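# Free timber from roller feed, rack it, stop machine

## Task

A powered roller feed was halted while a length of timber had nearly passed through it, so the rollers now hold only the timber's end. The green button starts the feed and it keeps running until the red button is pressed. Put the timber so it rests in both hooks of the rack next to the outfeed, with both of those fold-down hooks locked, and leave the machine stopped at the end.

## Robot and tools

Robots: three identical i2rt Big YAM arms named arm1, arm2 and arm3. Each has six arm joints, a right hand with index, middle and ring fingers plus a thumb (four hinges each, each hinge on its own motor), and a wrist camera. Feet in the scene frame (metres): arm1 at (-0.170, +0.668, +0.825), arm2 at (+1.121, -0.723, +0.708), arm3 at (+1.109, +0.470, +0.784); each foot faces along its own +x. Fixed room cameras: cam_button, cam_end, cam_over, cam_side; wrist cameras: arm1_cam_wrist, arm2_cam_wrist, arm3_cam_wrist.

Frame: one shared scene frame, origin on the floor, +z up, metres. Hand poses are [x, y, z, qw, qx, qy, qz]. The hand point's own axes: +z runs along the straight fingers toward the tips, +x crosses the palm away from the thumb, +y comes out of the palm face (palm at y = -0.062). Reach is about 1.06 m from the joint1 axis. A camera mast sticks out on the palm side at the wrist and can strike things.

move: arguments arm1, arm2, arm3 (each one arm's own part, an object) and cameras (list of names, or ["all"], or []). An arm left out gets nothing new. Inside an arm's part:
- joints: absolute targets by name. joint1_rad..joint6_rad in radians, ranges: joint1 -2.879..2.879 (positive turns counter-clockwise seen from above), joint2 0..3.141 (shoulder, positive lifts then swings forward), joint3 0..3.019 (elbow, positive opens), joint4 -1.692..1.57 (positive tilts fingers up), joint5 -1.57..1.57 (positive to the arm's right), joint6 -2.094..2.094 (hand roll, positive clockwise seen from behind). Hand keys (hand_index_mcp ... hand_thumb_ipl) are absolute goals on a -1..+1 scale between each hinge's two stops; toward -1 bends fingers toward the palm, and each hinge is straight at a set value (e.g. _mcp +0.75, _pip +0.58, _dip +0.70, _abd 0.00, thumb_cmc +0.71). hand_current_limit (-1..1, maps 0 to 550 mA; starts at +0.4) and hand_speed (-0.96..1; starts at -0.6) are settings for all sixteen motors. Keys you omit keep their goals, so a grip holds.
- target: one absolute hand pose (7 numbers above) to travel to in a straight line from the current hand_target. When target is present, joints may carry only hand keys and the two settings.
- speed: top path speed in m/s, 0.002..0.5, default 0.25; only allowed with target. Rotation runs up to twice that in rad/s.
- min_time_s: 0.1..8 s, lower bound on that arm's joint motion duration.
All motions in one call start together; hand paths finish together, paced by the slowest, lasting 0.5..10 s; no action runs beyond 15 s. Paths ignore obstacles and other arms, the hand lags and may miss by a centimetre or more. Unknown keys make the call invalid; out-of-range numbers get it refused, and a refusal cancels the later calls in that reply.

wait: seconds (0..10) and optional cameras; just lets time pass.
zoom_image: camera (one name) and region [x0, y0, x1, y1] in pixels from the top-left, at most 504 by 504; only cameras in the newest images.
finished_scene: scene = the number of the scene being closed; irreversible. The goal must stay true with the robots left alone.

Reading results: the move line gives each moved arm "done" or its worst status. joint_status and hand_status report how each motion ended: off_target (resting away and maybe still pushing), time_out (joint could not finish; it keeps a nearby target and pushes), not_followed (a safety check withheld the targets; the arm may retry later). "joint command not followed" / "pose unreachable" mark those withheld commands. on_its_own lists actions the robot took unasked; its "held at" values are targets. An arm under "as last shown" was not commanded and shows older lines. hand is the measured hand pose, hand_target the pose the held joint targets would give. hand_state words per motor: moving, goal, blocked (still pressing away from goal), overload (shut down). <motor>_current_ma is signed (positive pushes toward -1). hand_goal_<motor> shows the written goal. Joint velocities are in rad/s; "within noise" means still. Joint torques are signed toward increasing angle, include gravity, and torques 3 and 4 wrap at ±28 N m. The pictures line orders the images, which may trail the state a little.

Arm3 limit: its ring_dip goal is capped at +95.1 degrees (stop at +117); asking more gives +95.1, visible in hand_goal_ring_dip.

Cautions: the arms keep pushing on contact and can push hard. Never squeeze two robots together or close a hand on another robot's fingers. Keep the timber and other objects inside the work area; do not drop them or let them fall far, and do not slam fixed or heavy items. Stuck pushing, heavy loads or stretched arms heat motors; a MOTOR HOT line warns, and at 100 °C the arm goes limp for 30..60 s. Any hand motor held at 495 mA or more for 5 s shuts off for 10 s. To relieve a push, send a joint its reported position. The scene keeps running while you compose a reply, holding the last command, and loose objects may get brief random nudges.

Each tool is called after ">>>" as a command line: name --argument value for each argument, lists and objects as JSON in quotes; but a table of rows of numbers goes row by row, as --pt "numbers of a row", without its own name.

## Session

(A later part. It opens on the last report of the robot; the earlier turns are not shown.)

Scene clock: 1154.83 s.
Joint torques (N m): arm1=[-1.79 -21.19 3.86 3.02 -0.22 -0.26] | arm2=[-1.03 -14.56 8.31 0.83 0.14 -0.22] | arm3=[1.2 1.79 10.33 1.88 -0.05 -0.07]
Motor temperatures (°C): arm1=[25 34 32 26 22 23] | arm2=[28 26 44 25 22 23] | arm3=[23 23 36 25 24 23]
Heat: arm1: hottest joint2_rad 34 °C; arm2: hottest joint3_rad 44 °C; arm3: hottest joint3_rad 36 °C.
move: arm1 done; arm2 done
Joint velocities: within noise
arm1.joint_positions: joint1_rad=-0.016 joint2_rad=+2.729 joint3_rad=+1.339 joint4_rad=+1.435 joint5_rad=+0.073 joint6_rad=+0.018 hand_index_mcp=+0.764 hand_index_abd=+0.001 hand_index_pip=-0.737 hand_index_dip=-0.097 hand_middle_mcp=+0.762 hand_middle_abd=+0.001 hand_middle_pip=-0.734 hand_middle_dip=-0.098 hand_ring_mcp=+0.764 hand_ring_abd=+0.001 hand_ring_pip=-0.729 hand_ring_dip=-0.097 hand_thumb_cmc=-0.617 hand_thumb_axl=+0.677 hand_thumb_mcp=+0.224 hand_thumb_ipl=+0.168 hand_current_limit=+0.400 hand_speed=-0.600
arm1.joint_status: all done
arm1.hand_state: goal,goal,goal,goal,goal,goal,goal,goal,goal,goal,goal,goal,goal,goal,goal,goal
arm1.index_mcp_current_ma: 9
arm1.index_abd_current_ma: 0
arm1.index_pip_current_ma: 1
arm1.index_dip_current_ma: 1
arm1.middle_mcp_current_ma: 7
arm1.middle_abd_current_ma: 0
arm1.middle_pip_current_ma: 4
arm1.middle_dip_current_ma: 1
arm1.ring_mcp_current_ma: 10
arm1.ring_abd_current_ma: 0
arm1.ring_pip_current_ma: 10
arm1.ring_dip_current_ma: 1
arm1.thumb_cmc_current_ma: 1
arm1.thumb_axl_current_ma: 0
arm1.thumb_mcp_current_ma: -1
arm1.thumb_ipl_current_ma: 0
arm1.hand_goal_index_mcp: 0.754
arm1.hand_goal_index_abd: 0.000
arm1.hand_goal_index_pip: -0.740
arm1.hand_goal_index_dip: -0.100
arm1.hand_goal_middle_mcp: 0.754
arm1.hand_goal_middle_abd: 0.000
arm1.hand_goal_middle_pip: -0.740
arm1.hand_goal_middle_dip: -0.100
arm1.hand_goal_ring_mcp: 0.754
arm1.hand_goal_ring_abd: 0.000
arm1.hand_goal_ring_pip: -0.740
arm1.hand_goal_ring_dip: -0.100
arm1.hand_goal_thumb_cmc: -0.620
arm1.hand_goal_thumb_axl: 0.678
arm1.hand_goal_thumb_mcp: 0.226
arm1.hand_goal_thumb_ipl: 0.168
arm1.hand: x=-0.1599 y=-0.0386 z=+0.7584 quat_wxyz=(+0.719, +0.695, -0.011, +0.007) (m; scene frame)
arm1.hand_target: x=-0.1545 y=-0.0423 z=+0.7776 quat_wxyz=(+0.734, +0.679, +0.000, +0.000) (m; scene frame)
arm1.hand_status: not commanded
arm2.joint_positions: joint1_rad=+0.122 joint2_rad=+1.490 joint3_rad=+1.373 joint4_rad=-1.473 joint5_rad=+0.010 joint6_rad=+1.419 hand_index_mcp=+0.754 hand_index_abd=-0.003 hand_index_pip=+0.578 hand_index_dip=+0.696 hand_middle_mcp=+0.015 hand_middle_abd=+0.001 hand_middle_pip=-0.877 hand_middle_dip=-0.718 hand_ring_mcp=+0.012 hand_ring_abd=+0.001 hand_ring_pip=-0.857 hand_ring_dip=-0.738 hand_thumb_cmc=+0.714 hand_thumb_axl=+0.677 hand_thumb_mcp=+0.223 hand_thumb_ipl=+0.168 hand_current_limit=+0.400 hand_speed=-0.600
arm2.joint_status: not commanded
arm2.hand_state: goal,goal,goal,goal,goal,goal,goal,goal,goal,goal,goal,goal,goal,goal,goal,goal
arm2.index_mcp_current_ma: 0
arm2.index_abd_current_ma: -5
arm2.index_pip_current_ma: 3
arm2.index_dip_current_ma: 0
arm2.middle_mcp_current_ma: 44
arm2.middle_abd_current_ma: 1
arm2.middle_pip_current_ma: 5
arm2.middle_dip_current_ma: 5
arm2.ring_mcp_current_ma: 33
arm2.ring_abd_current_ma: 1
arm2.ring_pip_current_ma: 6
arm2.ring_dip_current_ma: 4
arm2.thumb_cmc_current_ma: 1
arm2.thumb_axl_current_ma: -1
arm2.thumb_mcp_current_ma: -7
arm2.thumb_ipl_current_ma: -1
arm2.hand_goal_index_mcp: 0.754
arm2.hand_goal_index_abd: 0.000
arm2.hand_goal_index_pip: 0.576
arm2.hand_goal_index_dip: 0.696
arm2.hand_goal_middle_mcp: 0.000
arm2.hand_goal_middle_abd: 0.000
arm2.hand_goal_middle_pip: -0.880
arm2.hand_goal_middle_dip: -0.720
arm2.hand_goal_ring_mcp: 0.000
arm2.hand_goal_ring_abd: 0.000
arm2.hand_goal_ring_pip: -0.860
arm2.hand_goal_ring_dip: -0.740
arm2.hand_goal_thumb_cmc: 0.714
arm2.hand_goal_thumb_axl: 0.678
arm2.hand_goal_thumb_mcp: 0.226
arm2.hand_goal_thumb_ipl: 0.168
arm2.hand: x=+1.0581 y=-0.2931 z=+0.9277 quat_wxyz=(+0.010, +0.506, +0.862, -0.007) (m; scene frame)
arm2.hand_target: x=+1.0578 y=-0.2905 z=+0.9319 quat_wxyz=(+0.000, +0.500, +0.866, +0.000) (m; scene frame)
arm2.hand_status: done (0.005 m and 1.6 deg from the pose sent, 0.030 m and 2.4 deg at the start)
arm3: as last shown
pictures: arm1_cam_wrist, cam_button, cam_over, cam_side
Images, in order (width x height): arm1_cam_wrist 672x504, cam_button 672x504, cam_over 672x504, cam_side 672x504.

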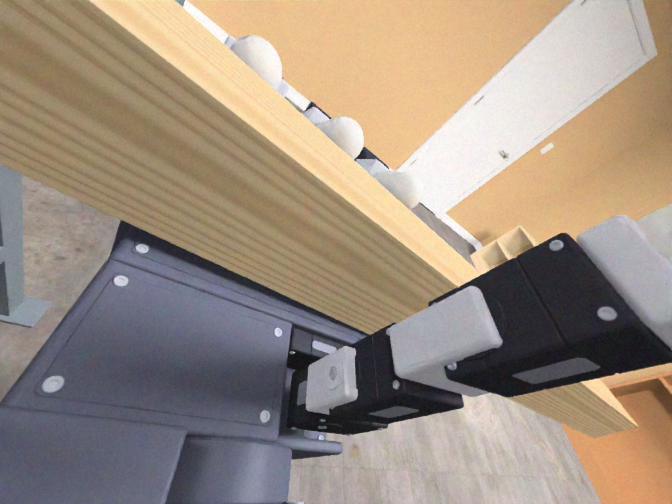

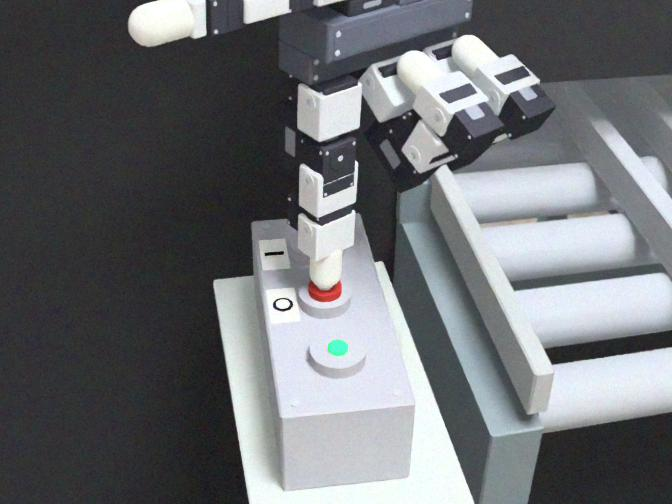

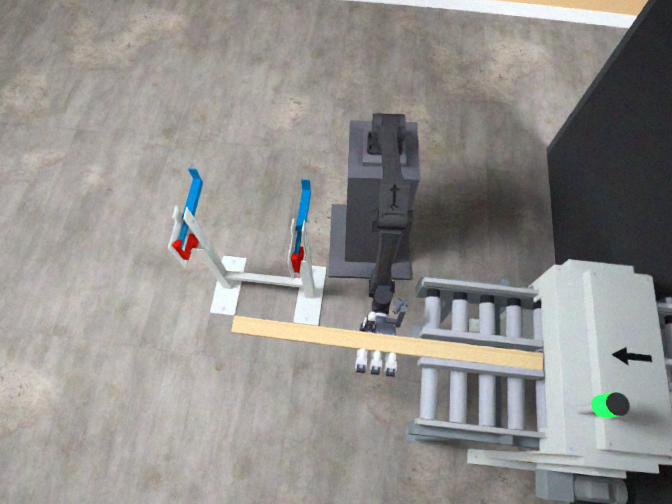

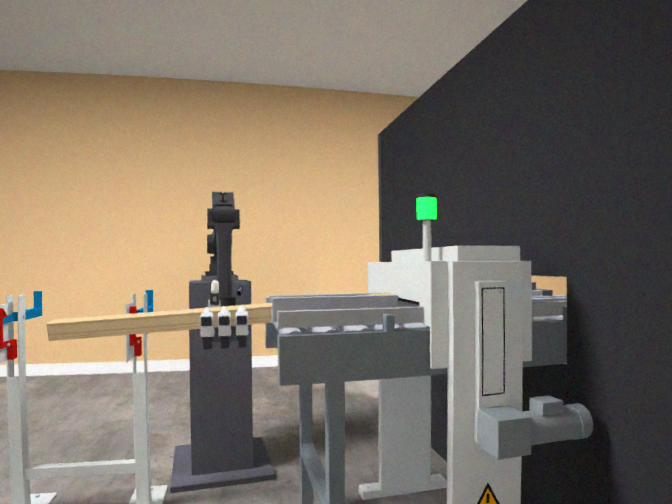

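>>> move --arm2 '{"target": [1.058, -0.290, 0.903, 0.0, 0.5, 0.866, 0.0], "speed": 0.08}' --cameras '["cam_button", "cam_over"]'

>>> zoom_image --camera "cam_over" --region '[320, 240, 620, 440]'

Scene clock: 1160.63 s.
Joint torques (N m): arm1=[-0.73 -20.89 3.92 2.89 -0.22 -0.2] | arm2=[-0.38 -10.99 6.75 1.78 0.15 -0.26] | arm3=[1.08 1.85 10.28 1.92 -0.04 -0.08]
Motor temperatures (°C): arm1=[25 34 32 26 22 23] | arm2=[28 27 45 25 22 23] | arm3=[23 23 36 25 24 23]
Heat: arm1: hottest joint2_rad 34 °C; arm2: hottest joint3_rad 45 °C; arm3: hottest joint3_rad 36 °C.
move: arm2 off_target
Joint velocities: within noise
arm1: as last shown
arm2.joint_positions: joint1_rad=+0.122 joint2_rad=+1.464 joint3_rad=+1.333 joint4_rad=-1.419 joint5_rad=+0.010 joint6_rad=+1.427 hand_index_mcp=+0.754 hand_index_abd=+0.022 hand_index_pip=+0.578 hand_index_dip=+0.696 hand_middle_mcp=+0.015 hand_middle_abd=+0.001 hand_middle_pip=-0.877 hand_middle_dip=-0.718 hand_ring_mcp=+0.012 hand_ring_abd=+0.001 hand_ring_pip=-0.857 hand_ring_dip=-0.738 hand_thumb_cmc=+0.714 hand_thumb_axl=+0.677 hand_thumb_mcp=+0.223 hand_thumb_ipl=+0.168 hand_current_limit=+0.400 hand_speed=-0.600
arm2.joint_status: not commanded
arm2.hand_state: goal,blocked,goal,goal,goal,goal,goal,goal,goal,goal,goal,goal,goal,goal,goal,goal
arm2.index_mcp_current_ma: 0
arm2.index_abd_current_ma: 56
arm2.index_pip_current_ma: 3
arm2.index_dip_current_ma: 0
arm2.middle_mcp_current_ma: 44
arm2.middle_abd_current_ma: 1
arm2.middle_pip_current_ma: 5
arm2.middle_dip_current_ma: 5
arm2.ring_mcp_current_ma: 33
arm2.ring_abd_current_ma: 1
arm2.ring_pip_current_ma: 6
arm2.ring_dip_current_ma: 4
arm2.thumb_cmc_current_ma: 1
arm2.thumb_axl_current_ma: -1
arm2.thumb_mcp_current_ma: -8
arm2.thumb_ipl_current_ma: -1
arm2.hand_goal_index_mcp: 0.754
arm2.hand_goal_index_abd: 0.000
arm2.hand_goal_index_pip: 0.576
arm2.hand_goal_index_dip: 0.696
arm2.hand_goal_middle_mcp: 0.000
arm2.hand_goal_middle_abd: 0.000
arm2.hand_goal_middle_pip: -0.880
arm2.hand_goal_middle_dip: -0.720
arm2.hand_goal_ring_mcp: 0.000
arm2.hand_goal_ring_abd: 0.000
arm2.hand_goal_ring_pip: -0.860
arm2.hand_goal_ring_dip: -0.740
arm2.hand_goal_thumb_cmc: 0.714
arm2.hand_goal_thumb_axl: 0.678
arm2.hand_goal_thumb_mcp: 0.226
arm2.hand_goal_thumb_ipl: 0.168
arm2.hand: x=+1.0586 y=-0.2945 z=+0.9229 quat_wxyz=(-0.005, +0.509, +0.860, +0.006) (m; scene frame)
arm2.hand_target: x=+1.0583 y=-0.2914 z=+0.9039 quat_wxyz=(+0.000, +0.503, +0.864, +0.000) (m; scene frame)
arm2.hand_status: off_target (0.020 m and 1.5 deg from the pose sent, 0.025 m and 1.6 deg at the start)
arm3.joint_positions: joint1_rad=-0.134 joint2_rad=+0.629 joint3_rad=+1.370 joint4_rad=-1.370 joint5_rad=-0.062 joint6_rad=+1.107 hand_index_mcp=+0.754 hand_index_abd=+0.000 hand_index_pip=+0.577 hand_index_dip=+0.696 hand_middle_mcp=+0.754 hand_middle_abd=+0.000 hand_middle_pip=+0.577 hand_middle_dip=+0.696 hand_ring_mcp=+0.754 hand_ring_abd=+0.000 hand_ring_pip=+0.577 hand_ring_dip=+0.696 hand_thumb_cmc=+0.714 hand_thumb_axl=+0.677 hand_thumb_mcp=+0.226 hand_thumb_ipl=+0.168 hand_current_limit=+0.400 hand_speed=-0.600
arm3.joint_status: not commanded
arm3.hand_state: goal,goal,goal,goal,goal,goal,goal,goal,goal,goal,goal,goal,goal,goal,goal,goal
arm3.index_mcp_current_ma: 0
arm3.index_abd_current_ma: 0
arm3.index_pip_current_ma: 0
arm3.index_dip_current_ma: 0
arm3.middle_mcp_current_ma: 0
arm3.middle_abd_current_ma: 0
arm3.middle_pip_current_ma: 0
arm3.middle_dip_current_ma: 0
arm3.ring_mcp_current_ma: 0
arm3.ring_abd_current_ma: 0
arm3.ring_pip_current_ma: 0
arm3.ring_dip_current_ma: 0
arm3.thumb_cmc_current_ma: 0
arm3.thumb_axl_current_ma: 0
arm3.thumb_mcp_current_ma: 0
arm3.thumb_ipl_current_ma: 0
arm3.hand_goal_index_mcp: 0.754
arm3.hand_goal_index_abd: 0.000
arm3.hand_goal_index_pip: 0.576
arm3.hand_goal_index_dip: 0.696
arm3.hand_goal_middle_mcp: 0.754
arm3.hand_goal_middle_abd: 0.000
arm3.hand_goal_middle_pip: 0.576
arm3.hand_goal_middle_dip: 0.696
arm3.hand_goal_ring_mcp: 0.754
arm3.hand_goal_ring_abd: 0.000
arm3.hand_goal_ring_pip: 0.576
arm3.hand_goal_ring_dip: 0.696
arm3.hand_goal_thumb_cmc: 0.714
arm3.hand_goal_thumb_axl: 0.678
arm3.hand_goal_thumb_mcp: 0.226
arm3.hand_goal_thumb_ipl: 0.168
arm3.hand: x=+0.9699 y=+0.2382 z=+1.3123 quat_wxyz=(+0.395, +0.705, -0.549, +0.214) (m; scene frame)
arm3.hand_target: x=+0.9704 y=+0.2405 z=+1.3241 quat_wxyz=(+0.406, +0.700, -0.545, +0.218) (m; scene frame)
arm3.hand_status: not commanded
pictures: cam_button, cam_over
Images, in order (width x height): cam_button 672x504, cam_over 672x504.

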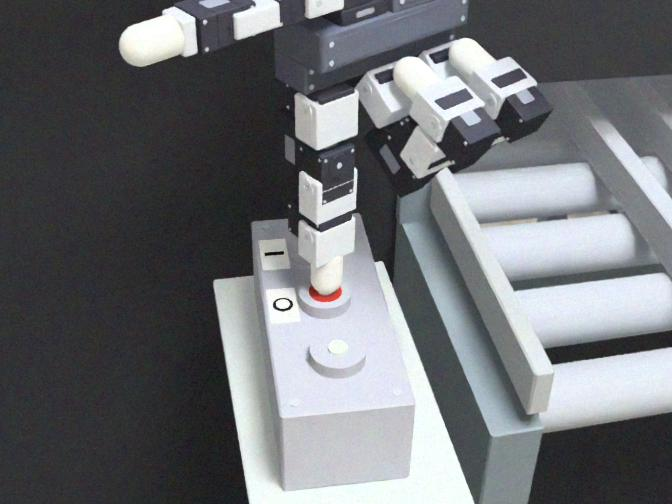

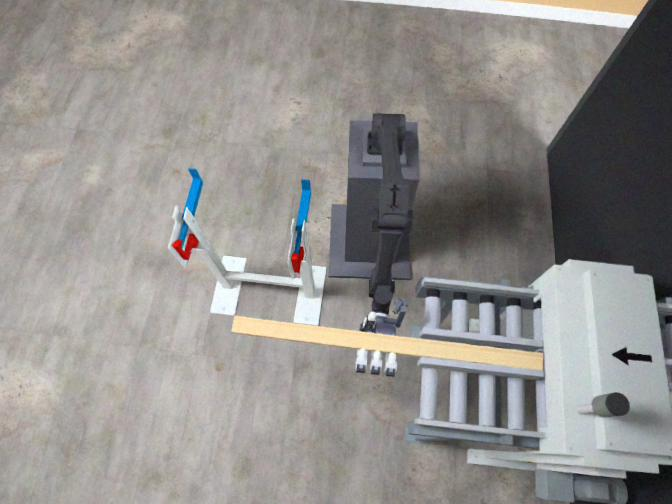

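Scaled by 1.680 from the camera's 672x504 image, which has a finer 960x720 frame.

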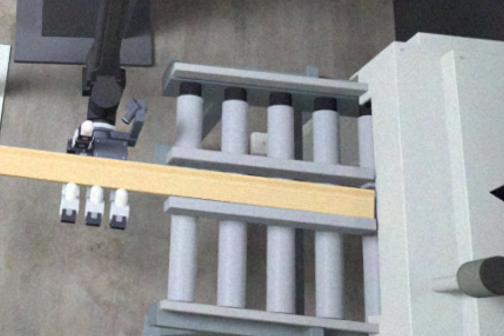

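>>> move --arm1 '{"joints": {"hand_index_pip": -0.85, "hand_index_dip": -0.4, "hand_middle_pip": -0.85, "hand_middle_dip": -0.4, "hand_ring_pip": -0.85, "hand_ring_dip": -0.4, "hand_thumb_cmc": -0.68, "hand_thumb_mcp": -0.15, "hand_thumb_ipl": -0.2}}' --cameras '["cam_over", "cam_side", "arm1_cam_wrist"]'

>>> zoom_image --camera "cam_side" --region '[160, 250, 320, 390]'

>>> zoom_image --camera "cam_over" --region '[320, 260, 440, 400]'

Scene clock: 1172.20 s.
Joint torques (N m): arm1=[-1.32 -21.01 3.88 2.97 -0.23 -0.33] | arm2=[-1.61 -11.11 6.43 1.63 0.17 -0.28] | arm3=[0.85 1.79 10.3 1.94 -0.05 -0.08]
Motor temperatures (°C): arm1=[25 34 32 26 22 23] | arm2=[28 26 44 25 22 23] | arm3=[23 23 36 25 24 23]
Heat: arm1: hottest joint2_rad 34 °C; arm2: hottest joint3_rad 44 °C; arm3: hottest joint3_rad 36 °C.
move: arm1 off_target
Joint velocities: within noise
arm1.joint_positions: joint1_rad=-0.016 joint2_rad=+2.729 joint3_rad=+1.339 joint4_rad=+1.435 joint5_rad=+0.073 joint6_rad=+0.030 hand_index_mcp=+0.769 hand_index_abd=+0.001 hand_index_pip=-0.828 hand_index_dip=-0.388 hand_middle_mcp=+0.770 hand_middle_abd=+0.002 hand_middle_pip=-0.806 hand_middle_dip=-0.379 hand_ring_mcp=+0.779 hand_ring_abd=+0.002 hand_ring_pip=-0.798 hand_ring_dip=-0.362 hand_thumb_cmc=-0.677 hand_thumb_axl=+0.676 hand_thumb_mcp=-0.116 hand_thumb_ipl=-0.196 hand_current_limit=+0.400 hand_speed=-0.600
arm1.joint_status: hand_index_pip off_target (ended at -0.828, target -0.850); hand_middle_pip off_target (ended at -0.806, target -0.850); hand_middle_dip off_target (ended at -0.379, target -0.400); hand_ring_pip off_target (ended at -0.798, target -0.850); hand_ring_dip off_target (ended at -0.362, target -0.400); hand_thumb_mcp off_target (ended at -0.116, target -0.150); the others done
arm1.hand_state: goal,goal,blocked,goal,goal,goal,blocked,blocked,blocked,goal,blocked,blocked,goal,goal,blocked,goal
arm1.index_mcp_current_ma: 17
arm1.index_abd_current_ma: 0
arm1.index_pip_current_ma: 27
arm1.index_dip_current_ma: 11
arm1.middle_mcp_current_ma: 18
arm1.middle_abd_current_ma: 1
arm1.middle_pip_current_ma: 77
arm1.middle_dip_current_ma: 26
arm1.ring_mcp_current_ma: 37
arm1.ring_abd_current_ma: 1
arm1.ring_pip_current_ma: 101
arm1.ring_dip_current_ma: 64
arm1.thumb_cmc_current_ma: 1
arm1.thumb_axl_current_ma: -1
arm1.thumb_mcp_current_ma: 77
arm1.thumb_ipl_current_ma: 4
arm1.hand_goal_index_mcp: 0.754
arm1.hand_goal_index_abd: 0.000
arm1.hand_goal_index_pip: -0.850
arm1.hand_goal_index_dip: -0.400
arm1.hand_goal_middle_mcp: 0.754
arm1.hand_goal_middle_abd: 0.000
arm1.hand_goal_middle_pip: -0.850
arm1.hand_goal_middle_dip: -0.400
arm1.hand_goal_ring_mcp: 0.754
arm1.hand_goal_ring_abd: 0.000
arm1.hand_goal_ring_pip: -0.850
arm1.hand_goal_ring_dip: -0.400
arm1.hand_goal_thumb_cmc: -0.680
arm1.hand_goal_thumb_axl: 0.678
arm1.hand_goal_thumb_mcp: -0.150
arm1.hand_goal_thumb_ipl: -0.200
arm1.hand: x=-0.1609 y=-0.0386 z=+0.7580 quat_wxyz=(+0.719, +0.694, -0.015, +0.011) (m; scene frame)
arm1.hand_target: x=-0.1545 y=-0.0423 z=+0.7776 quat_wxyz=(+0.734, +0.679, +0.000, +0.000) (m; scene frame)
arm1.hand_status: not commanded
arm2, arm3: as last shown
pictures: arm1_cam_wrist, cam_over, cam_side
Images, in order (width x height): arm1_cam_wrist 672x504, cam_over 672x504, cam_side 672x504.

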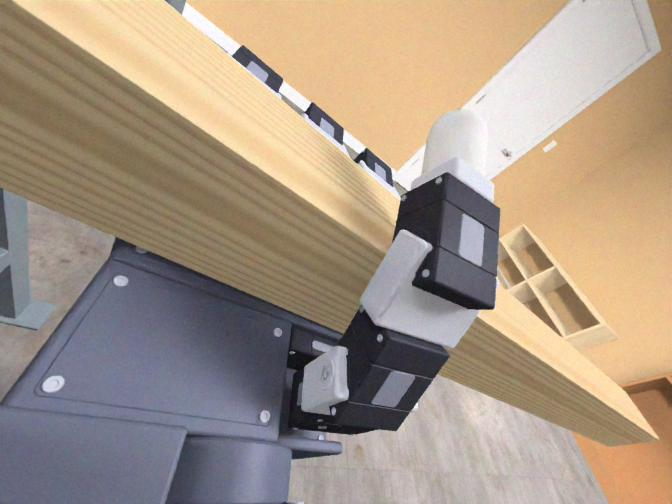

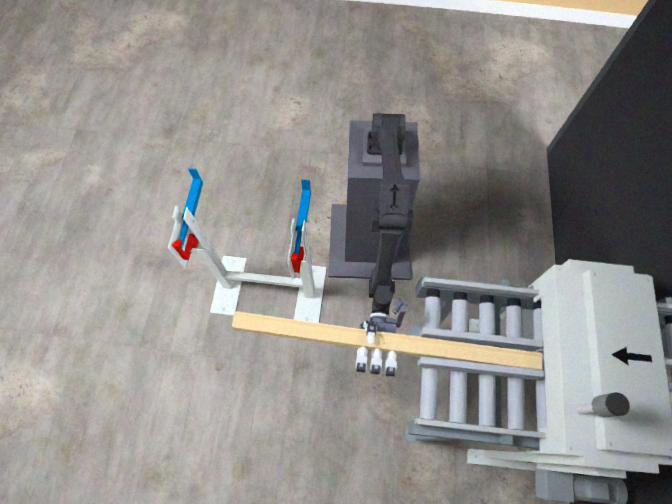

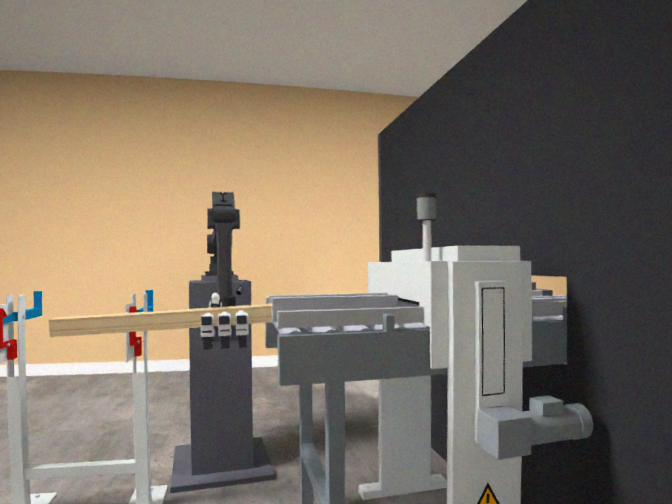

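Scaled by 3.150 from the camera's 672x504 image, which has a finer 960x720 frame.

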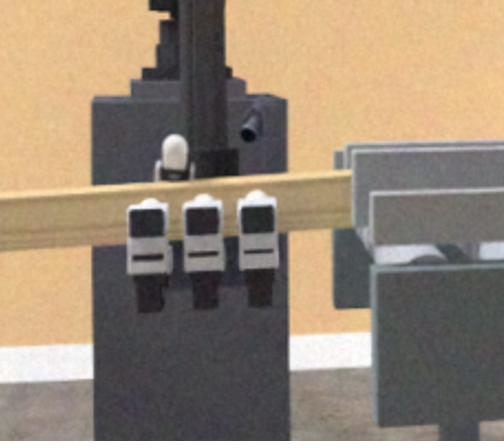

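Scaled by 3.600 from the camera's 672x504 image, which has a finer 960x720 frame.

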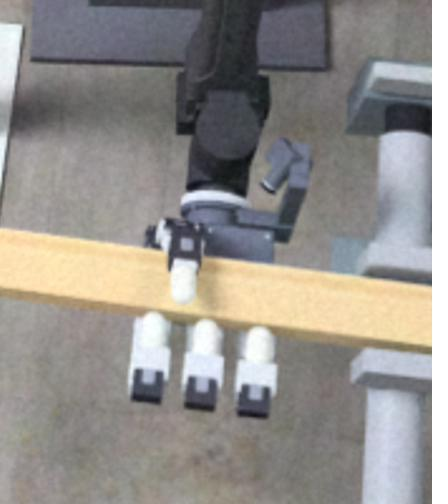

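>>> move --arm1 '{"joints": {"hand_current_limit": 0.7, "hand_index_pip": -0.98, "hand_index_dip": -0.6, "hand_middle_pip": -0.98, "hand_middle_dip": -0.6, "hand_ring_pip": -0.98, "hand_ring_dip": -0.6, "hand_thumb_cmc": -0.75, "hand_thumb_mcp": -0.45, "hand_thumb_ipl": -0.5}}' --cameras '["cam_over", "cam_side", "arm1_cam_wrist"]'

>>> zoom_image --camera "cam_side" --region '[160, 250, 320, 390]'

>>> zoom_image --camera "cam_over" --region '[320, 260, 440, 400]'

Scene clock: 1181.10 s.
Joint torques (N m): arm1=[-1.08 -20.6 3.99 3.08 -0.22 -0.58] | arm2=[-0.09 -10.58 6.76 1.46 0.2 -0.24] | arm3=[1.03 1.96 10.33 1.91 -0.06 -0.07]
Motor temperatures (°C): arm1=[25 34 32 26 22 24] | arm2=[28 26 43 25 22 23] | arm3=[23 23 36 25 24 23]
Heat: arm1: hottest joint2_rad 34 °C; arm2: hottest joint3_rad 43 °C; arm3: hottest joint3_rad 36 °C.
move: arm1 off_target
Joint velocities: within noise
arm1.joint_positions: joint1_rad=-0.014 joint2_rad=+2.729 joint3_rad=+1.339 joint4_rad=+1.435 joint5_rad=+0.073 joint6_rad=+0.055 hand_index_mcp=+0.783 hand_index_abd=+0.001 hand_index_pip=-0.878 hand_index_dip=-0.550 hand_middle_mcp=+0.784 hand_middle_abd=+0.002 hand_middle_pip=-0.850 hand_middle_dip=-0.538 hand_ring_mcp=+0.792 hand_ring_abd=+0.002 hand_ring_pip=-0.827 hand_ring_dip=-0.527 hand_thumb_cmc=-0.693 hand_thumb_axl=+0.677 hand_thumb_mcp=-0.128 hand_thumb_ipl=-0.454 hand_current_limit=+0.700 hand_speed=-0.600
arm1.joint_status: hand_index_pip off_target (ended at -0.878, target -0.980); hand_index_dip off_target (ended at -0.550, target -0.600); hand_middle_pip off_target (ended at -0.850, target -0.980); hand_middle_dip off_target (ended at -0.538, target -0.600); hand_ring_pip off_target (ended at -0.827, target -0.980); hand_ring_dip off_target (ended at -0.527, target -0.600); hand_thumb_cmc off_target (ended at -0.693, target -0.750); hand_thumb_mcp off_target (ended at -0.128, target -0.450); hand_thumb_ipl off_target (ended at -0.454, target -0.500); the others done
arm1.hand_state: blocked,goal,blocked,blocked,blocked,goal,blocked,blocked,blocked,goal,blocked,blocked,blocked,goal,blocked,blocked
arm1.index_mcp_current_ma: 46
arm1.index_abd_current_ma: 0
arm1.index_pip_current_ma: 273
arm1.index_dip_current_ma: 96
arm1.middle_mcp_current_ma: 49
arm1.middle_abd_current_ma: 1
arm1.middle_pip_current_ma: 397
arm1.middle_dip_current_ma: 131
arm1.ring_mcp_current_ma: 67
arm1.ring_abd_current_ma: 1
arm1.ring_pip_current_ma: 468
arm1.ring_dip_current_ma: 166
arm1.thumb_cmc_current_ma: 118
arm1.thumb_axl_current_ma: -1
arm1.thumb_mcp_current_ma: 467
arm1.thumb_ipl_current_ma: 132
arm1.hand_goal_index_mcp: 0.754
arm1.hand_goal_index_abd: 0.000
arm1.hand_goal_index_pip: -0.980
arm1.hand_goal_index_dip: -0.600
arm1.hand_goal_middle_mcp: 0.754
arm1.hand_goal_middle_abd: 0.000
arm1.hand_goal_middle_pip: -0.980
arm1.hand_goal_middle_dip: -0.600
arm1.hand_goal_ring_mcp: 0.754
arm1.hand_goal_ring_abd: 0.000
arm1.hand_goal_ring_pip: -0.980
arm1.hand_goal_ring_dip: -0.600
arm1.hand_goal_thumb_cmc: -0.750
arm1.hand_goal_thumb_axl: 0.678
arm1.hand_goal_thumb_mcp: -0.450
arm1.hand_goal_thumb_ipl: -0.500
arm1.hand: x=-0.1619 y=-0.0386 z=+0.7574 quat_wxyz=(+0.719, +0.694, -0.023, +0.020) (m; scene frame)
arm1.hand_target: x=-0.1533 y=-0.0423 z=+0.7776 quat_wxyz=(+0.734, +0.679, +0.001, +0.001) (m; scene frame)
arm1.hand_status: not commanded
arm2, arm3: as last shown
pictures: arm1_cam_wrist, cam_over, cam_side
Images, in order (width x height): arm1_cam_wrist 672x504, cam_over 672x504, cam_side 672x504.

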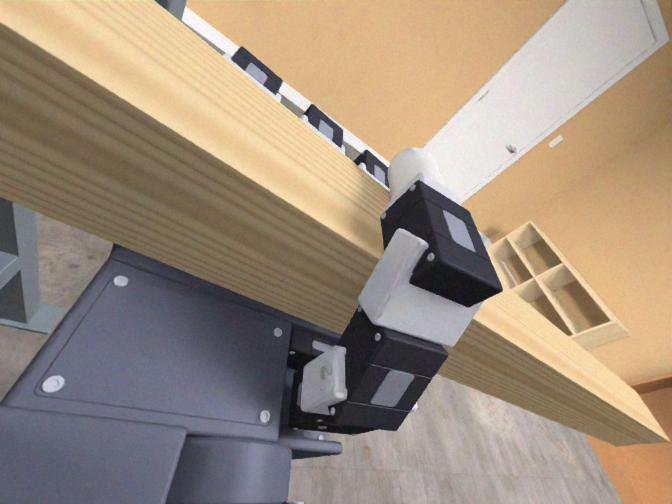

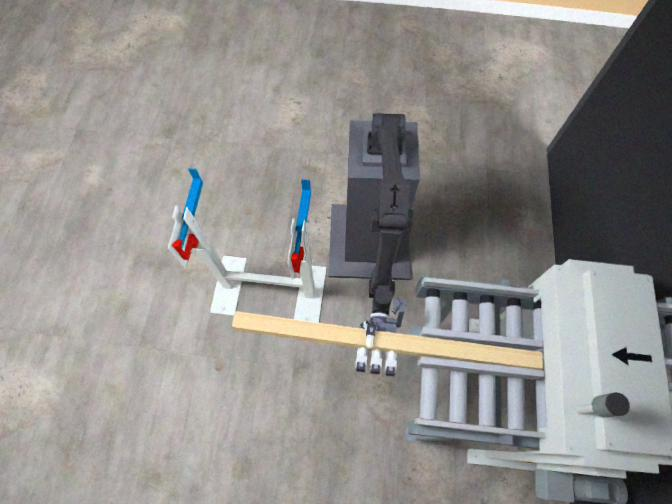

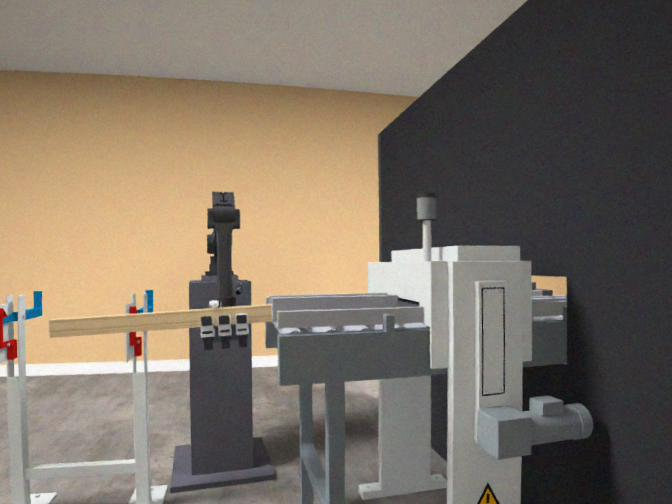

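Scaled by 3.150 from the camera's 672x504 image, which has a finer 960x720 frame.

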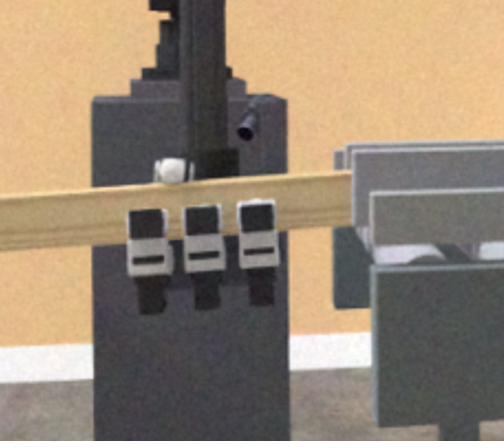

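Scaled by 3.600 from the camera's 672x504 image, which has a finer 960x720 frame.

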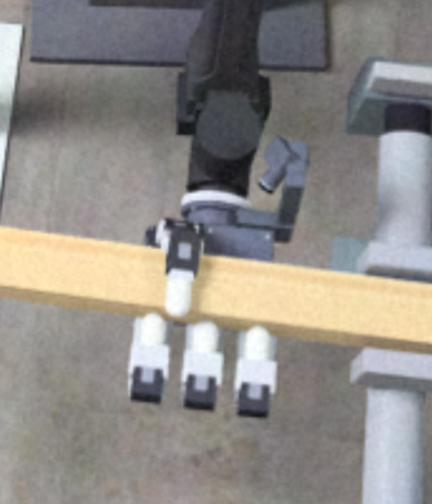

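>>> move --arm1 '{"target": [-0.160, -0.040, 0.81, 0.7345, 0.6786, 0.0, 0.0], "speed": 0.06}' --cameras '["cam_over", "cam_side", "arm1_cam_wrist"]'

Scene clock: 1212.17 s.
Joint torques (N m): arm1=[-1.67 -25.47 2.76 2.99 -0.53 -0.44] | arm2=[-0.97 -9.58 6.48 1.62 0.23 -0.29] | arm3=[0.97 1.9 10.3 1.88 -0.03 -0.06]
Motor temperatures (°C): arm1=[25 34 32 26 22 24] | arm2=[28 26 42 25 22 23] | arm3=[23 23 36 25 24 23]
Heat: arm1: hottest joint2_rad 34 °C; arm2: hottest joint3_rad 42 °C; arm3: hottest joint3_rad 36 °C.
move: arm1 off_target
Joint velocities: within noise
arm1.joint_positions: joint1_rad=-0.017 joint2_rad=+2.700 joint3_rad=+1.293 joint4_rad=+1.418 joint5_rad=+0.073 joint6_rad=+0.044 hand_index_mcp=+0.783 hand_index_abd=-0.002 hand_index_pip=-0.891 hand_index_dip=-0.557 hand_middle_mcp=+0.785 hand_middle_abd=-0.005 hand_middle_pip=-0.850 hand_middle_dip=-0.541 hand_ring_mcp=+0.801 hand_ring_abd=-0.006 hand_ring_pip=-0.828 hand_ring_dip=-0.530 hand_thumb_cmc=-0.693 hand_thumb_axl=+0.676 hand_thumb_mcp=-0.128 hand_thumb_ipl=-0.454 hand_current_limit=+0.700 hand_speed=-0.600
arm1.joint_status: not commanded
arm1.hand_state: blocked,goal,blocked,blocked,blocked,goal,blocked,blocked,blocked,goal,blocked,blocked,blocked,goal,blocked,blocked
arm1.index_mcp_current_ma: 46
arm1.index_abd_current_ma: -1
arm1.index_pip_current_ma: 224
arm1.index_dip_current_ma: 76
arm1.middle_mcp_current_ma: 49
arm1.middle_abd_current_ma: -3
arm1.middle_pip_current_ma: 397
arm1.middle_dip_current_ma: 124
arm1.ring_mcp_current_ma: 93
arm1.ring_abd_current_ma: -3
arm1.ring_pip_current_ma: 468
arm1.ring_dip_current_ma: 158
arm1.thumb_cmc_current_ma: 118
arm1.thumb_axl_current_ma: -1
arm1.thumb_mcp_current_ma: 467
arm1.thumb_ipl_current_ma: 132
arm1.hand_goal_index_mcp: 0.754
arm1.hand_goal_index_abd: 0.000
arm1.hand_goal_index_pip: -0.980
arm1.hand_goal_index_dip: -0.600
arm1.hand_goal_middle_mcp: 0.754
arm1.hand_goal_middle_abd: 0.000
arm1.hand_goal_middle_pip: -0.980
arm1.hand_goal_middle_dip: -0.600
arm1.hand_goal_ring_mcp: 0.754
arm1.hand_goal_ring_abd: 0.000
arm1.hand_goal_ring_pip: -0.980
arm1.hand_goal_ring_dip: -0.600
arm1.hand_goal_thumb_cmc: -0.750
arm1.hand_goal_thumb_axl: 0.678
arm1.hand_goal_thumb_mcp: -0.450
arm1.hand_goal_thumb_ipl: -0.500
arm1.hand: x=-0.1635 y=-0.0326 z=+0.7593 quat_wxyz=(+0.707, +0.706, -0.020, +0.014) (m; scene frame)
arm1.hand_target: x=-0.1617 y=-0.0407 z=+0.8086 quat_wxyz=(+0.735, +0.678, -0.002, -0.001) (m; scene frame)
arm1.hand_status: off_target (0.051 m and 5.3 deg from the pose sent, 0.053 m and 4.3 deg at the start)
arm2, arm3: as last shown
pictures: arm1_cam_wrist, cam_over, cam_side
Images, in order (width x height): arm1_cam_wrist 672x504, cam_over 672x504, cam_side 672x504.

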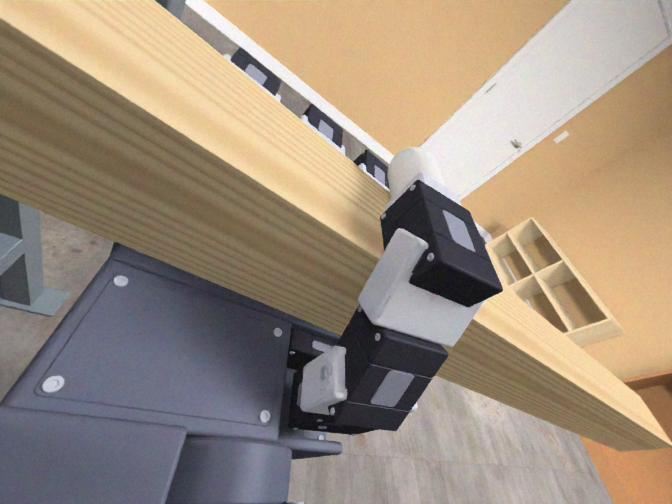

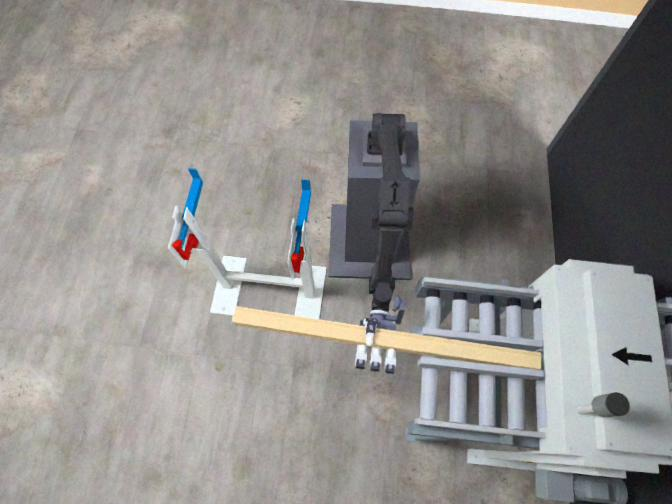

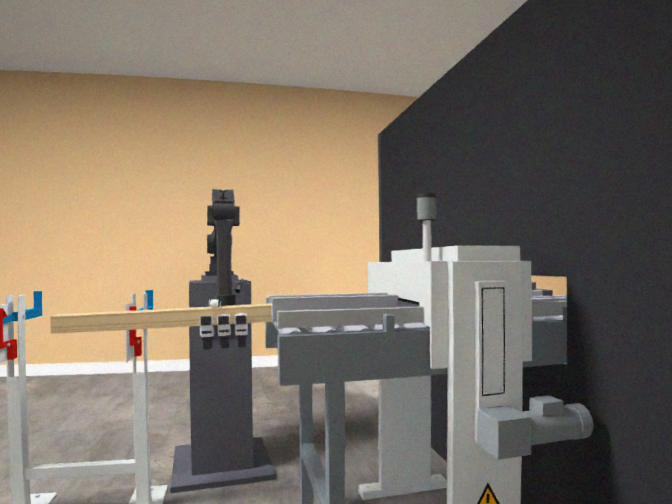

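>>> move --arm1 '{"target": [-0.160, -0.040, 0.86, 0.7345, 0.6786, 0.0, 0.0], "speed": 0.08}' --cameras '["cam_over", "cam_side", "arm1_cam_wrist"]'

Scene clock: 1217.70 s.
Joint torques (N m): arm1=[-1.2 -27.75 2.3 3.6 -0.53 0.05] | arm2=[-0.5 -10.81 6.71 1.87 0.2 -0.25] | arm3=[1.14 1.85 10.33 1.88 -0.05 -0.06]
Motor temperatures (°C): arm1=[25 34 32 26 22 24] | arm2=[28 26 42 25 22 23] | arm3=[23 23 36 25 24 23]
Heat: arm1: hottest joint2_rad 34 °C; arm2: hottest joint3_rad 42 °C; arm3: hottest joint3_rad 36 °C.
move: arm1 off_target
Joint velocities: within noise
arm1.joint_positions: joint1_rad=-0.022 joint2_rad=+2.613 joint3_rad=+1.225 joint4_rad=+1.349 joint5_rad=+0.070 joint6_rad=-0.017 hand_index_mcp=+0.783 hand_index_abd=-0.002 hand_index_pip=-0.900 hand_index_dip=-0.562 hand_middle_mcp=+0.785 hand_middle_abd=-0.007 hand_middle_pip=-0.853 hand_middle_dip=-0.541 hand_ring_mcp=+0.802 hand_ring_abd=-0.009 hand_ring_pip=-0.828 hand_ring_dip=-0.530 hand_thumb_cmc=-0.693 hand_thumb_axl=+0.675 hand_thumb_mcp=-0.124 hand_thumb_ipl=-0.465 hand_current_limit=+0.700 hand_speed=-0.600
arm1.joint_status: not commanded
arm1.hand_state: blocked,goal,blocked,blocked,blocked,goal,blocked,blocked,blocked,goal,blocked,blocked,blocked,goal,blocked,blocked
arm1.index_mcp_current_ma: 46
arm1.index_abd_current_ma: -1
arm1.index_pip_current_ma: 192
arm1.index_dip_current_ma: 64
arm1.middle_mcp_current_ma: 49
arm1.middle_abd_current_ma: -4
arm1.middle_pip_current_ma: 383
arm1.middle_dip_current_ma: 124
arm1.ring_mcp_current_ma: 98
arm1.ring_abd_current_ma: -6
arm1.ring_pip_current_ma: 467
arm1.ring_dip_current_ma: 158
arm1.thumb_cmc_current_ma: 118
arm1.thumb_axl_current_ma: -2
arm1.thumb_mcp_current_ma: 467
arm1.thumb_ipl_current_ma: 87
arm1.hand_goal_index_mcp: 0.754
arm1.hand_goal_index_abd: 0.000
arm1.hand_goal_index_pip: -0.980
arm1.hand_goal_index_dip: -0.600
arm1.hand_goal_middle_mcp: 0.754
arm1.hand_goal_middle_abd: 0.000
arm1.hand_goal_middle_pip: -0.980
arm1.hand_goal_middle_dip: -0.600
arm1.hand_goal_ring_mcp: 0.754
arm1.hand_goal_ring_abd: 0.000
arm1.hand_goal_ring_pip: -0.980
arm1.hand_goal_ring_dip: -0.600
arm1.hand_goal_thumb_cmc: -0.750
arm1.hand_goal_thumb_axl: 0.678
arm1.hand_goal_thumb_mcp: -0.450
arm1.hand_goal_thumb_ipl: -0.500
arm1.hand: x=-0.1610 y=-0.0343 z=+0.7820 quat_wxyz=(+0.690, +0.724, +0.003, -0.009) (m; scene frame)
arm1.hand_target: x=-0.1594 y=-0.0410 z=+0.8563 quat_wxyz=(+0.735, +0.679, +0.003, -0.002) (m; scene frame)
arm1.hand_status: off_target (0.078 m and 7.3 deg from the pose sent, 0.101 m and 5.3 deg at the start)
arm2, arm3: as last shown
pictures: arm1_cam_wrist, cam_over, cam_side
Images, in order (width x height): arm1_cam_wrist 672x504, cam_over 672x504, cam_side 672x504.

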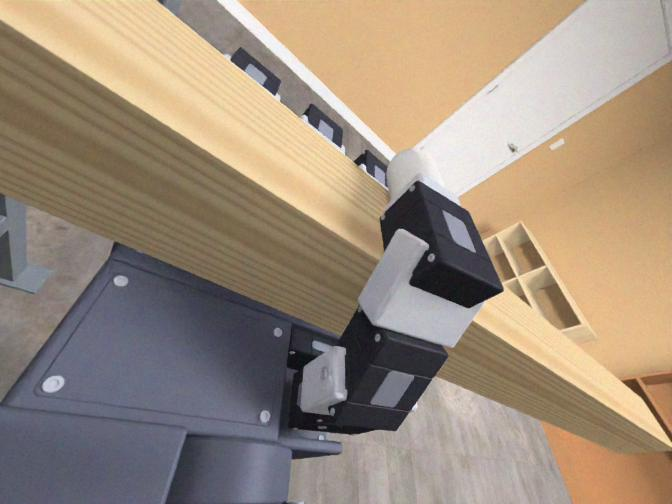

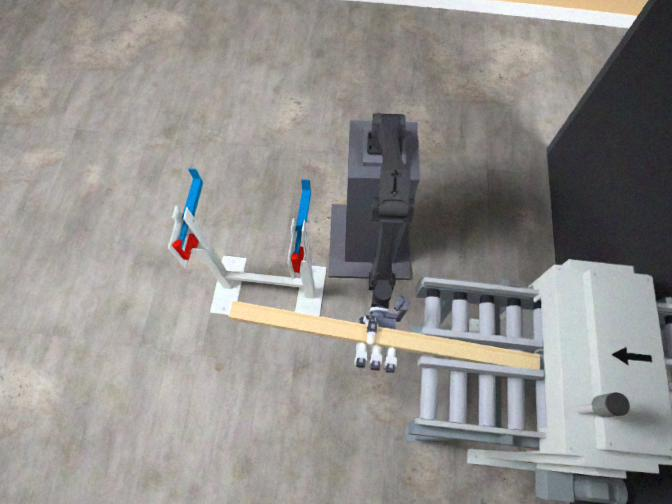

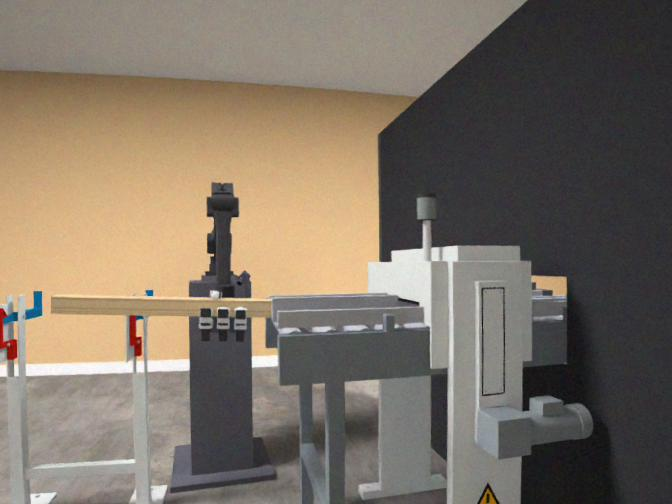

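>>> move --arm1 '{"target": [-0.160, -0.040, 0.93, 0.777, 0.629, 0.0, 0.0], "speed": 0.08}' --cameras '["cam_over", "cam_side", "arm1_cam_wrist"]'

Scene clock: 1225.37 s.
Joint torques (N m): arm1=[-1.85 -26.11 5.27 6.46 -0.65 0.29] | arm2=[-1.03 -9.82 6.39 1.68 0.16 -0.21] | arm3=[0.85 1.96 10.3 1.88 -0.05 -0.08]
Motor temperatures (°C): arm1=[25 36 32 26 22 24] | arm2=[28 26 42 25 22 23] | arm3=[23 23 36 25 24 23]
Heat: arm1: hottest joint2_rad 36 °C; arm2: hottest joint3_rad 42 °C; arm3: hottest joint3_rad 36 °C.
move: arm1 off_target
Joint velocities: within noise
arm1.joint_positions: joint1_rad=-0.023 joint2_rad=+2.605 joint3_rad=+1.222 joint4_rad=+1.375 joint5_rad=+0.070 joint6_rad=-0.045 hand_index_mcp=+0.783 hand_index_abd=-0.002 hand_index_pip=-0.900 hand_index_dip=-0.563 hand_middle_mcp=+0.785 hand_middle_abd=-0.007 hand_middle_pip=-0.853 hand_middle_dip=-0.542 hand_ring_mcp=+0.802 hand_ring_abd=-0.009 hand_ring_pip=-0.828 hand_ring_dip=-0.530 hand_thumb_cmc=-0.693 hand_thumb_axl=+0.675 hand_thumb_mcp=-0.124 hand_thumb_ipl=-0.465 hand_current_limit=+0.700 hand_speed=-0.600
arm1.joint_status: not commanded
arm1.hand_state: blocked,goal,blocked,blocked,blocked,goal,blocked,blocked,blocked,goal,blocked,blocked,blocked,goal,blocked,blocked
arm1.index_mcp_current_ma: 46
arm1.index_abd_current_ma: -1
arm1.index_pip_current_ma: 192
arm1.index_dip_current_ma: 61
arm1.middle_mcp_current_ma: 49
arm1.middle_abd_current_ma: -4
arm1.middle_pip_current_ma: 382
arm1.middle_dip_current_ma: 120
arm1.ring_mcp_current_ma: 98
arm1.ring_abd_current_ma: -6
arm1.ring_pip_current_ma: 467
arm1.ring_dip_current_ma: 158
arm1.thumb_cmc_current_ma: 118
arm1.thumb_axl_current_ma: -2
arm1.thumb_mcp_current_ma: 467
arm1.thumb_ipl_current_ma: 87
arm1.hand_goal_index_mcp: 0.754
arm1.hand_goal_index_abd: 0.000
arm1.hand_goal_index_pip: -0.980
arm1.hand_goal_index_dip: -0.600
arm1.hand_goal_middle_mcp: 0.754
arm1.hand_goal_middle_abd: 0.000
arm1.hand_goal_middle_pip: -0.980
arm1.hand_goal_middle_dip: -0.600
arm1.hand_goal_ring_mcp: 0.754
arm1.hand_goal_ring_abd: 0.000
arm1.hand_goal_ring_pip: -0.980
arm1.hand_goal_ring_dip: -0.600
arm1.hand_goal_thumb_cmc: -0.750
arm1.hand_goal_thumb_axl: 0.678
arm1.hand_goal_thumb_mcp: -0.450
arm1.hand_goal_thumb_ipl: -0.500
arm1.hand: x=-0.1599 y=-0.0327 z=+0.7933 quat_wxyz=(+0.701, +0.713, +0.011, -0.018) (m; scene frame)
arm1.hand_target: x=-0.1604 y=-0.0380 z=+0.8866 quat_wxyz=(+0.776, +0.630, +0.001, -0.001) (m; scene frame)
arm1.hand_status: off_target (0.137 m and 13.2 deg from the pose sent, 0.148 m and 14.8 deg at the start; pose on its path clipped on 33 of 43 steps)
arm2, arm3: as last shown
pictures: arm1_cam_wrist, cam_over, cam_side
Images, in order (width x height): arm1_cam_wrist 672x504, cam_over 672x504, cam_side 672x504.

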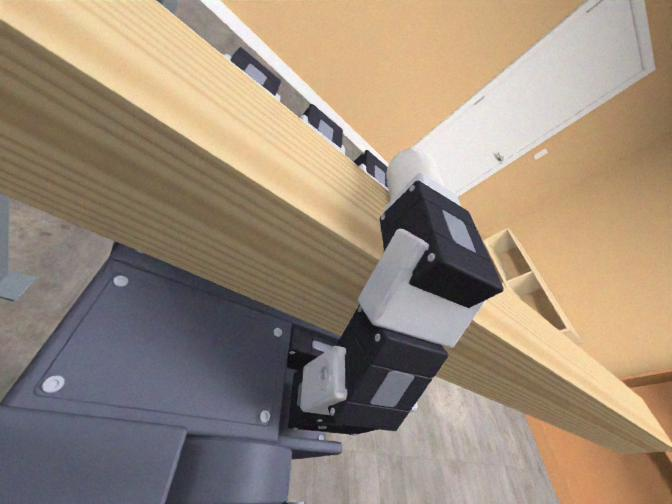

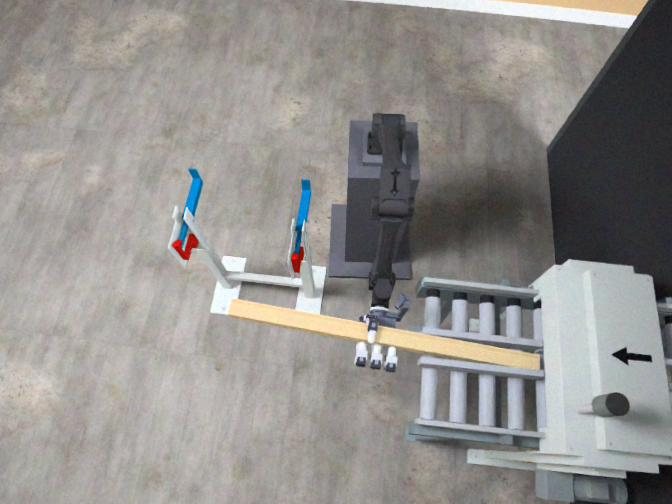

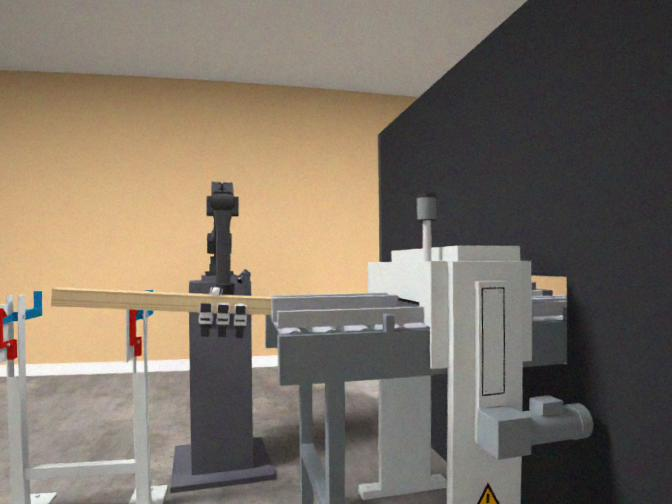

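>>> move --arm1 '{"target": [-0.165, -0.025, 1.0, 0.777, 0.629, 0.0, 0.0], "speed": 0.06}' --cameras '["cam_over", "cam_side"]'

Scene clock: 1246.60 s.
Joint torques (N m): arm1=[-2.61 -27.46 3.84 6.82 -0.79 0.31] | arm2=[-0.91 -9.93 6.49 1.55 0.14 -0.2] | arm3=[0.91 1.73 10.29 1.88 -0.05 -0.09]
Motor temperatures (°C): arm1=[25 39 32 27 22 24] | arm2=[28 25 41 25 22 23] | arm3=[23 23 36 25 24 23]
Heat: arm1: hottest joint2_rad 39 °C; arm2: hottest joint3_rad 41 °C; arm3: hottest joint3_rad 36 °C.
move: arm1 off_target
Joint velocities: within noise
arm1.joint_positions: joint1_rad=-0.023 joint2_rad=+2.605 joint3_rad=+1.222 joint4_rad=+1.379 joint5_rad=+0.070 joint6_rad=-0.047 hand_index_mcp=+0.783 hand_index_abd=-0.002 hand_index_pip=-0.900 hand_index_dip=-0.563 hand_middle_mcp=+0.785 hand_middle_abd=-0.007 hand_middle_pip=-0.853 hand_middle_dip=-0.542 hand_ring_mcp=+0.802 hand_ring_abd=-0.009 hand_ring_pip=-0.828 hand_ring_dip=-0.530 hand_thumb_cmc=-0.693 hand_thumb_axl=+0.675 hand_thumb_mcp=-0.124 hand_thumb_ipl=-0.465 hand_current_limit=+0.700 hand_speed=-0.600
arm1.joint_status: not commanded
arm1.hand_state: blocked,goal,blocked,blocked,blocked,goal,blocked,blocked,blocked,goal,blocked,blocked,blocked,goal,blocked,blocked
arm1.index_mcp_current_ma: 46
arm1.index_abd_current_ma: -1
arm1.index_pip_current_ma: 192
arm1.index_dip_current_ma: 61
arm1.middle_mcp_current_ma: 49
arm1.middle_abd_current_ma: -4
arm1.middle_pip_current_ma: 382
arm1.middle_dip_current_ma: 119
arm1.ring_mcp_current_ma: 98
arm1.ring_abd_current_ma: -6
arm1.ring_pip_current_ma: 467
arm1.ring_dip_current_ma: 158
arm1.thumb_cmc_current_ma: 118
arm1.thumb_axl_current_ma: -2
arm1.thumb_mcp_current_ma: 467
arm1.thumb_ipl_current_ma: 87
arm1.hand_goal_index_mcp: 0.754
arm1.hand_goal_index_abd: 0.000
arm1.hand_goal_index_pip: -0.980
arm1.hand_goal_index_dip: -0.600
arm1.hand_goal_middle_mcp: 0.754
arm1.hand_goal_middle_abd: 0.000
arm1.hand_goal_middle_pip: -0.980
arm1.hand_goal_middle_dip: -0.600
arm1.hand_goal_ring_mcp: 0.754
arm1.hand_goal_ring_abd: 0.000
arm1.hand_goal_ring_pip: -0.980
arm1.hand_goal_ring_dip: -0.600
arm1.hand_goal_thumb_cmc: -0.750
arm1.hand_goal_thumb_axl: 0.678
arm1.hand_goal_thumb_mcp: -0.450
arm1.hand_goal_thumb_ipl: -0.500
arm1.hand: x=-0.1598 y=-0.0323 z=+0.7944 quat_wxyz=(+0.702, +0.711, +0.012, -0.019) (m; scene frame)
arm1.hand_target: x=-0.1623 y=-0.0315 z=+0.8867 quat_wxyz=(+0.776, +0.630, +0.001, +0.000) (m; scene frame)
arm1.hand_status: off_target (0.206 m and 13.0 deg from the pose sent, 0.207 m and 13.2 deg at the start; pose on its path clipped on 69 of 72 steps)
arm2, arm3: as last shown
pictures: cam_over, cam_side
Images, in order (width x height): cam_over 672x504, cam_side 672x504.

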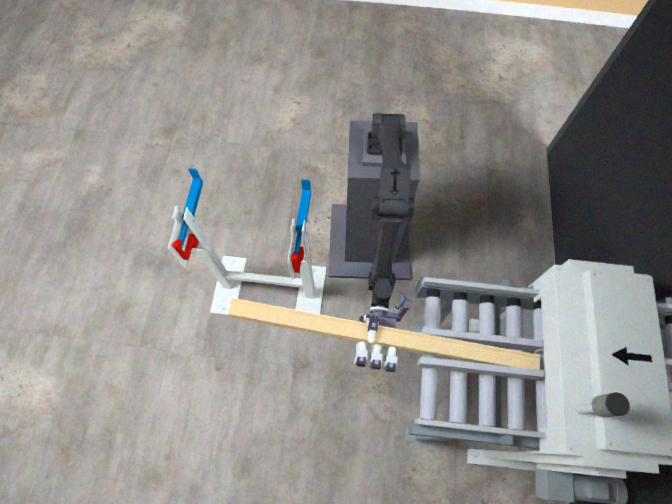

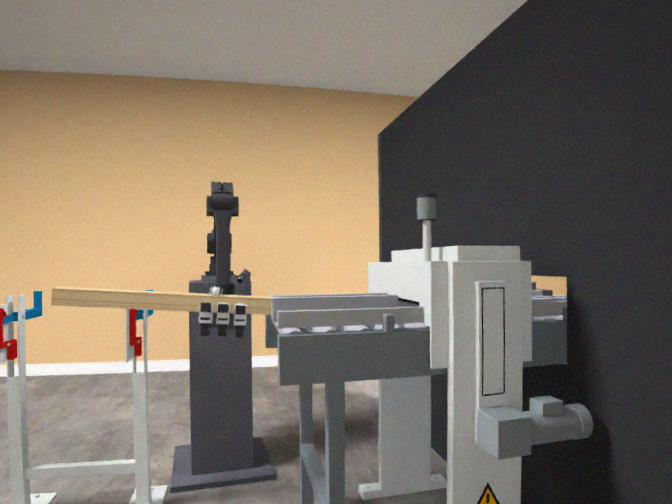

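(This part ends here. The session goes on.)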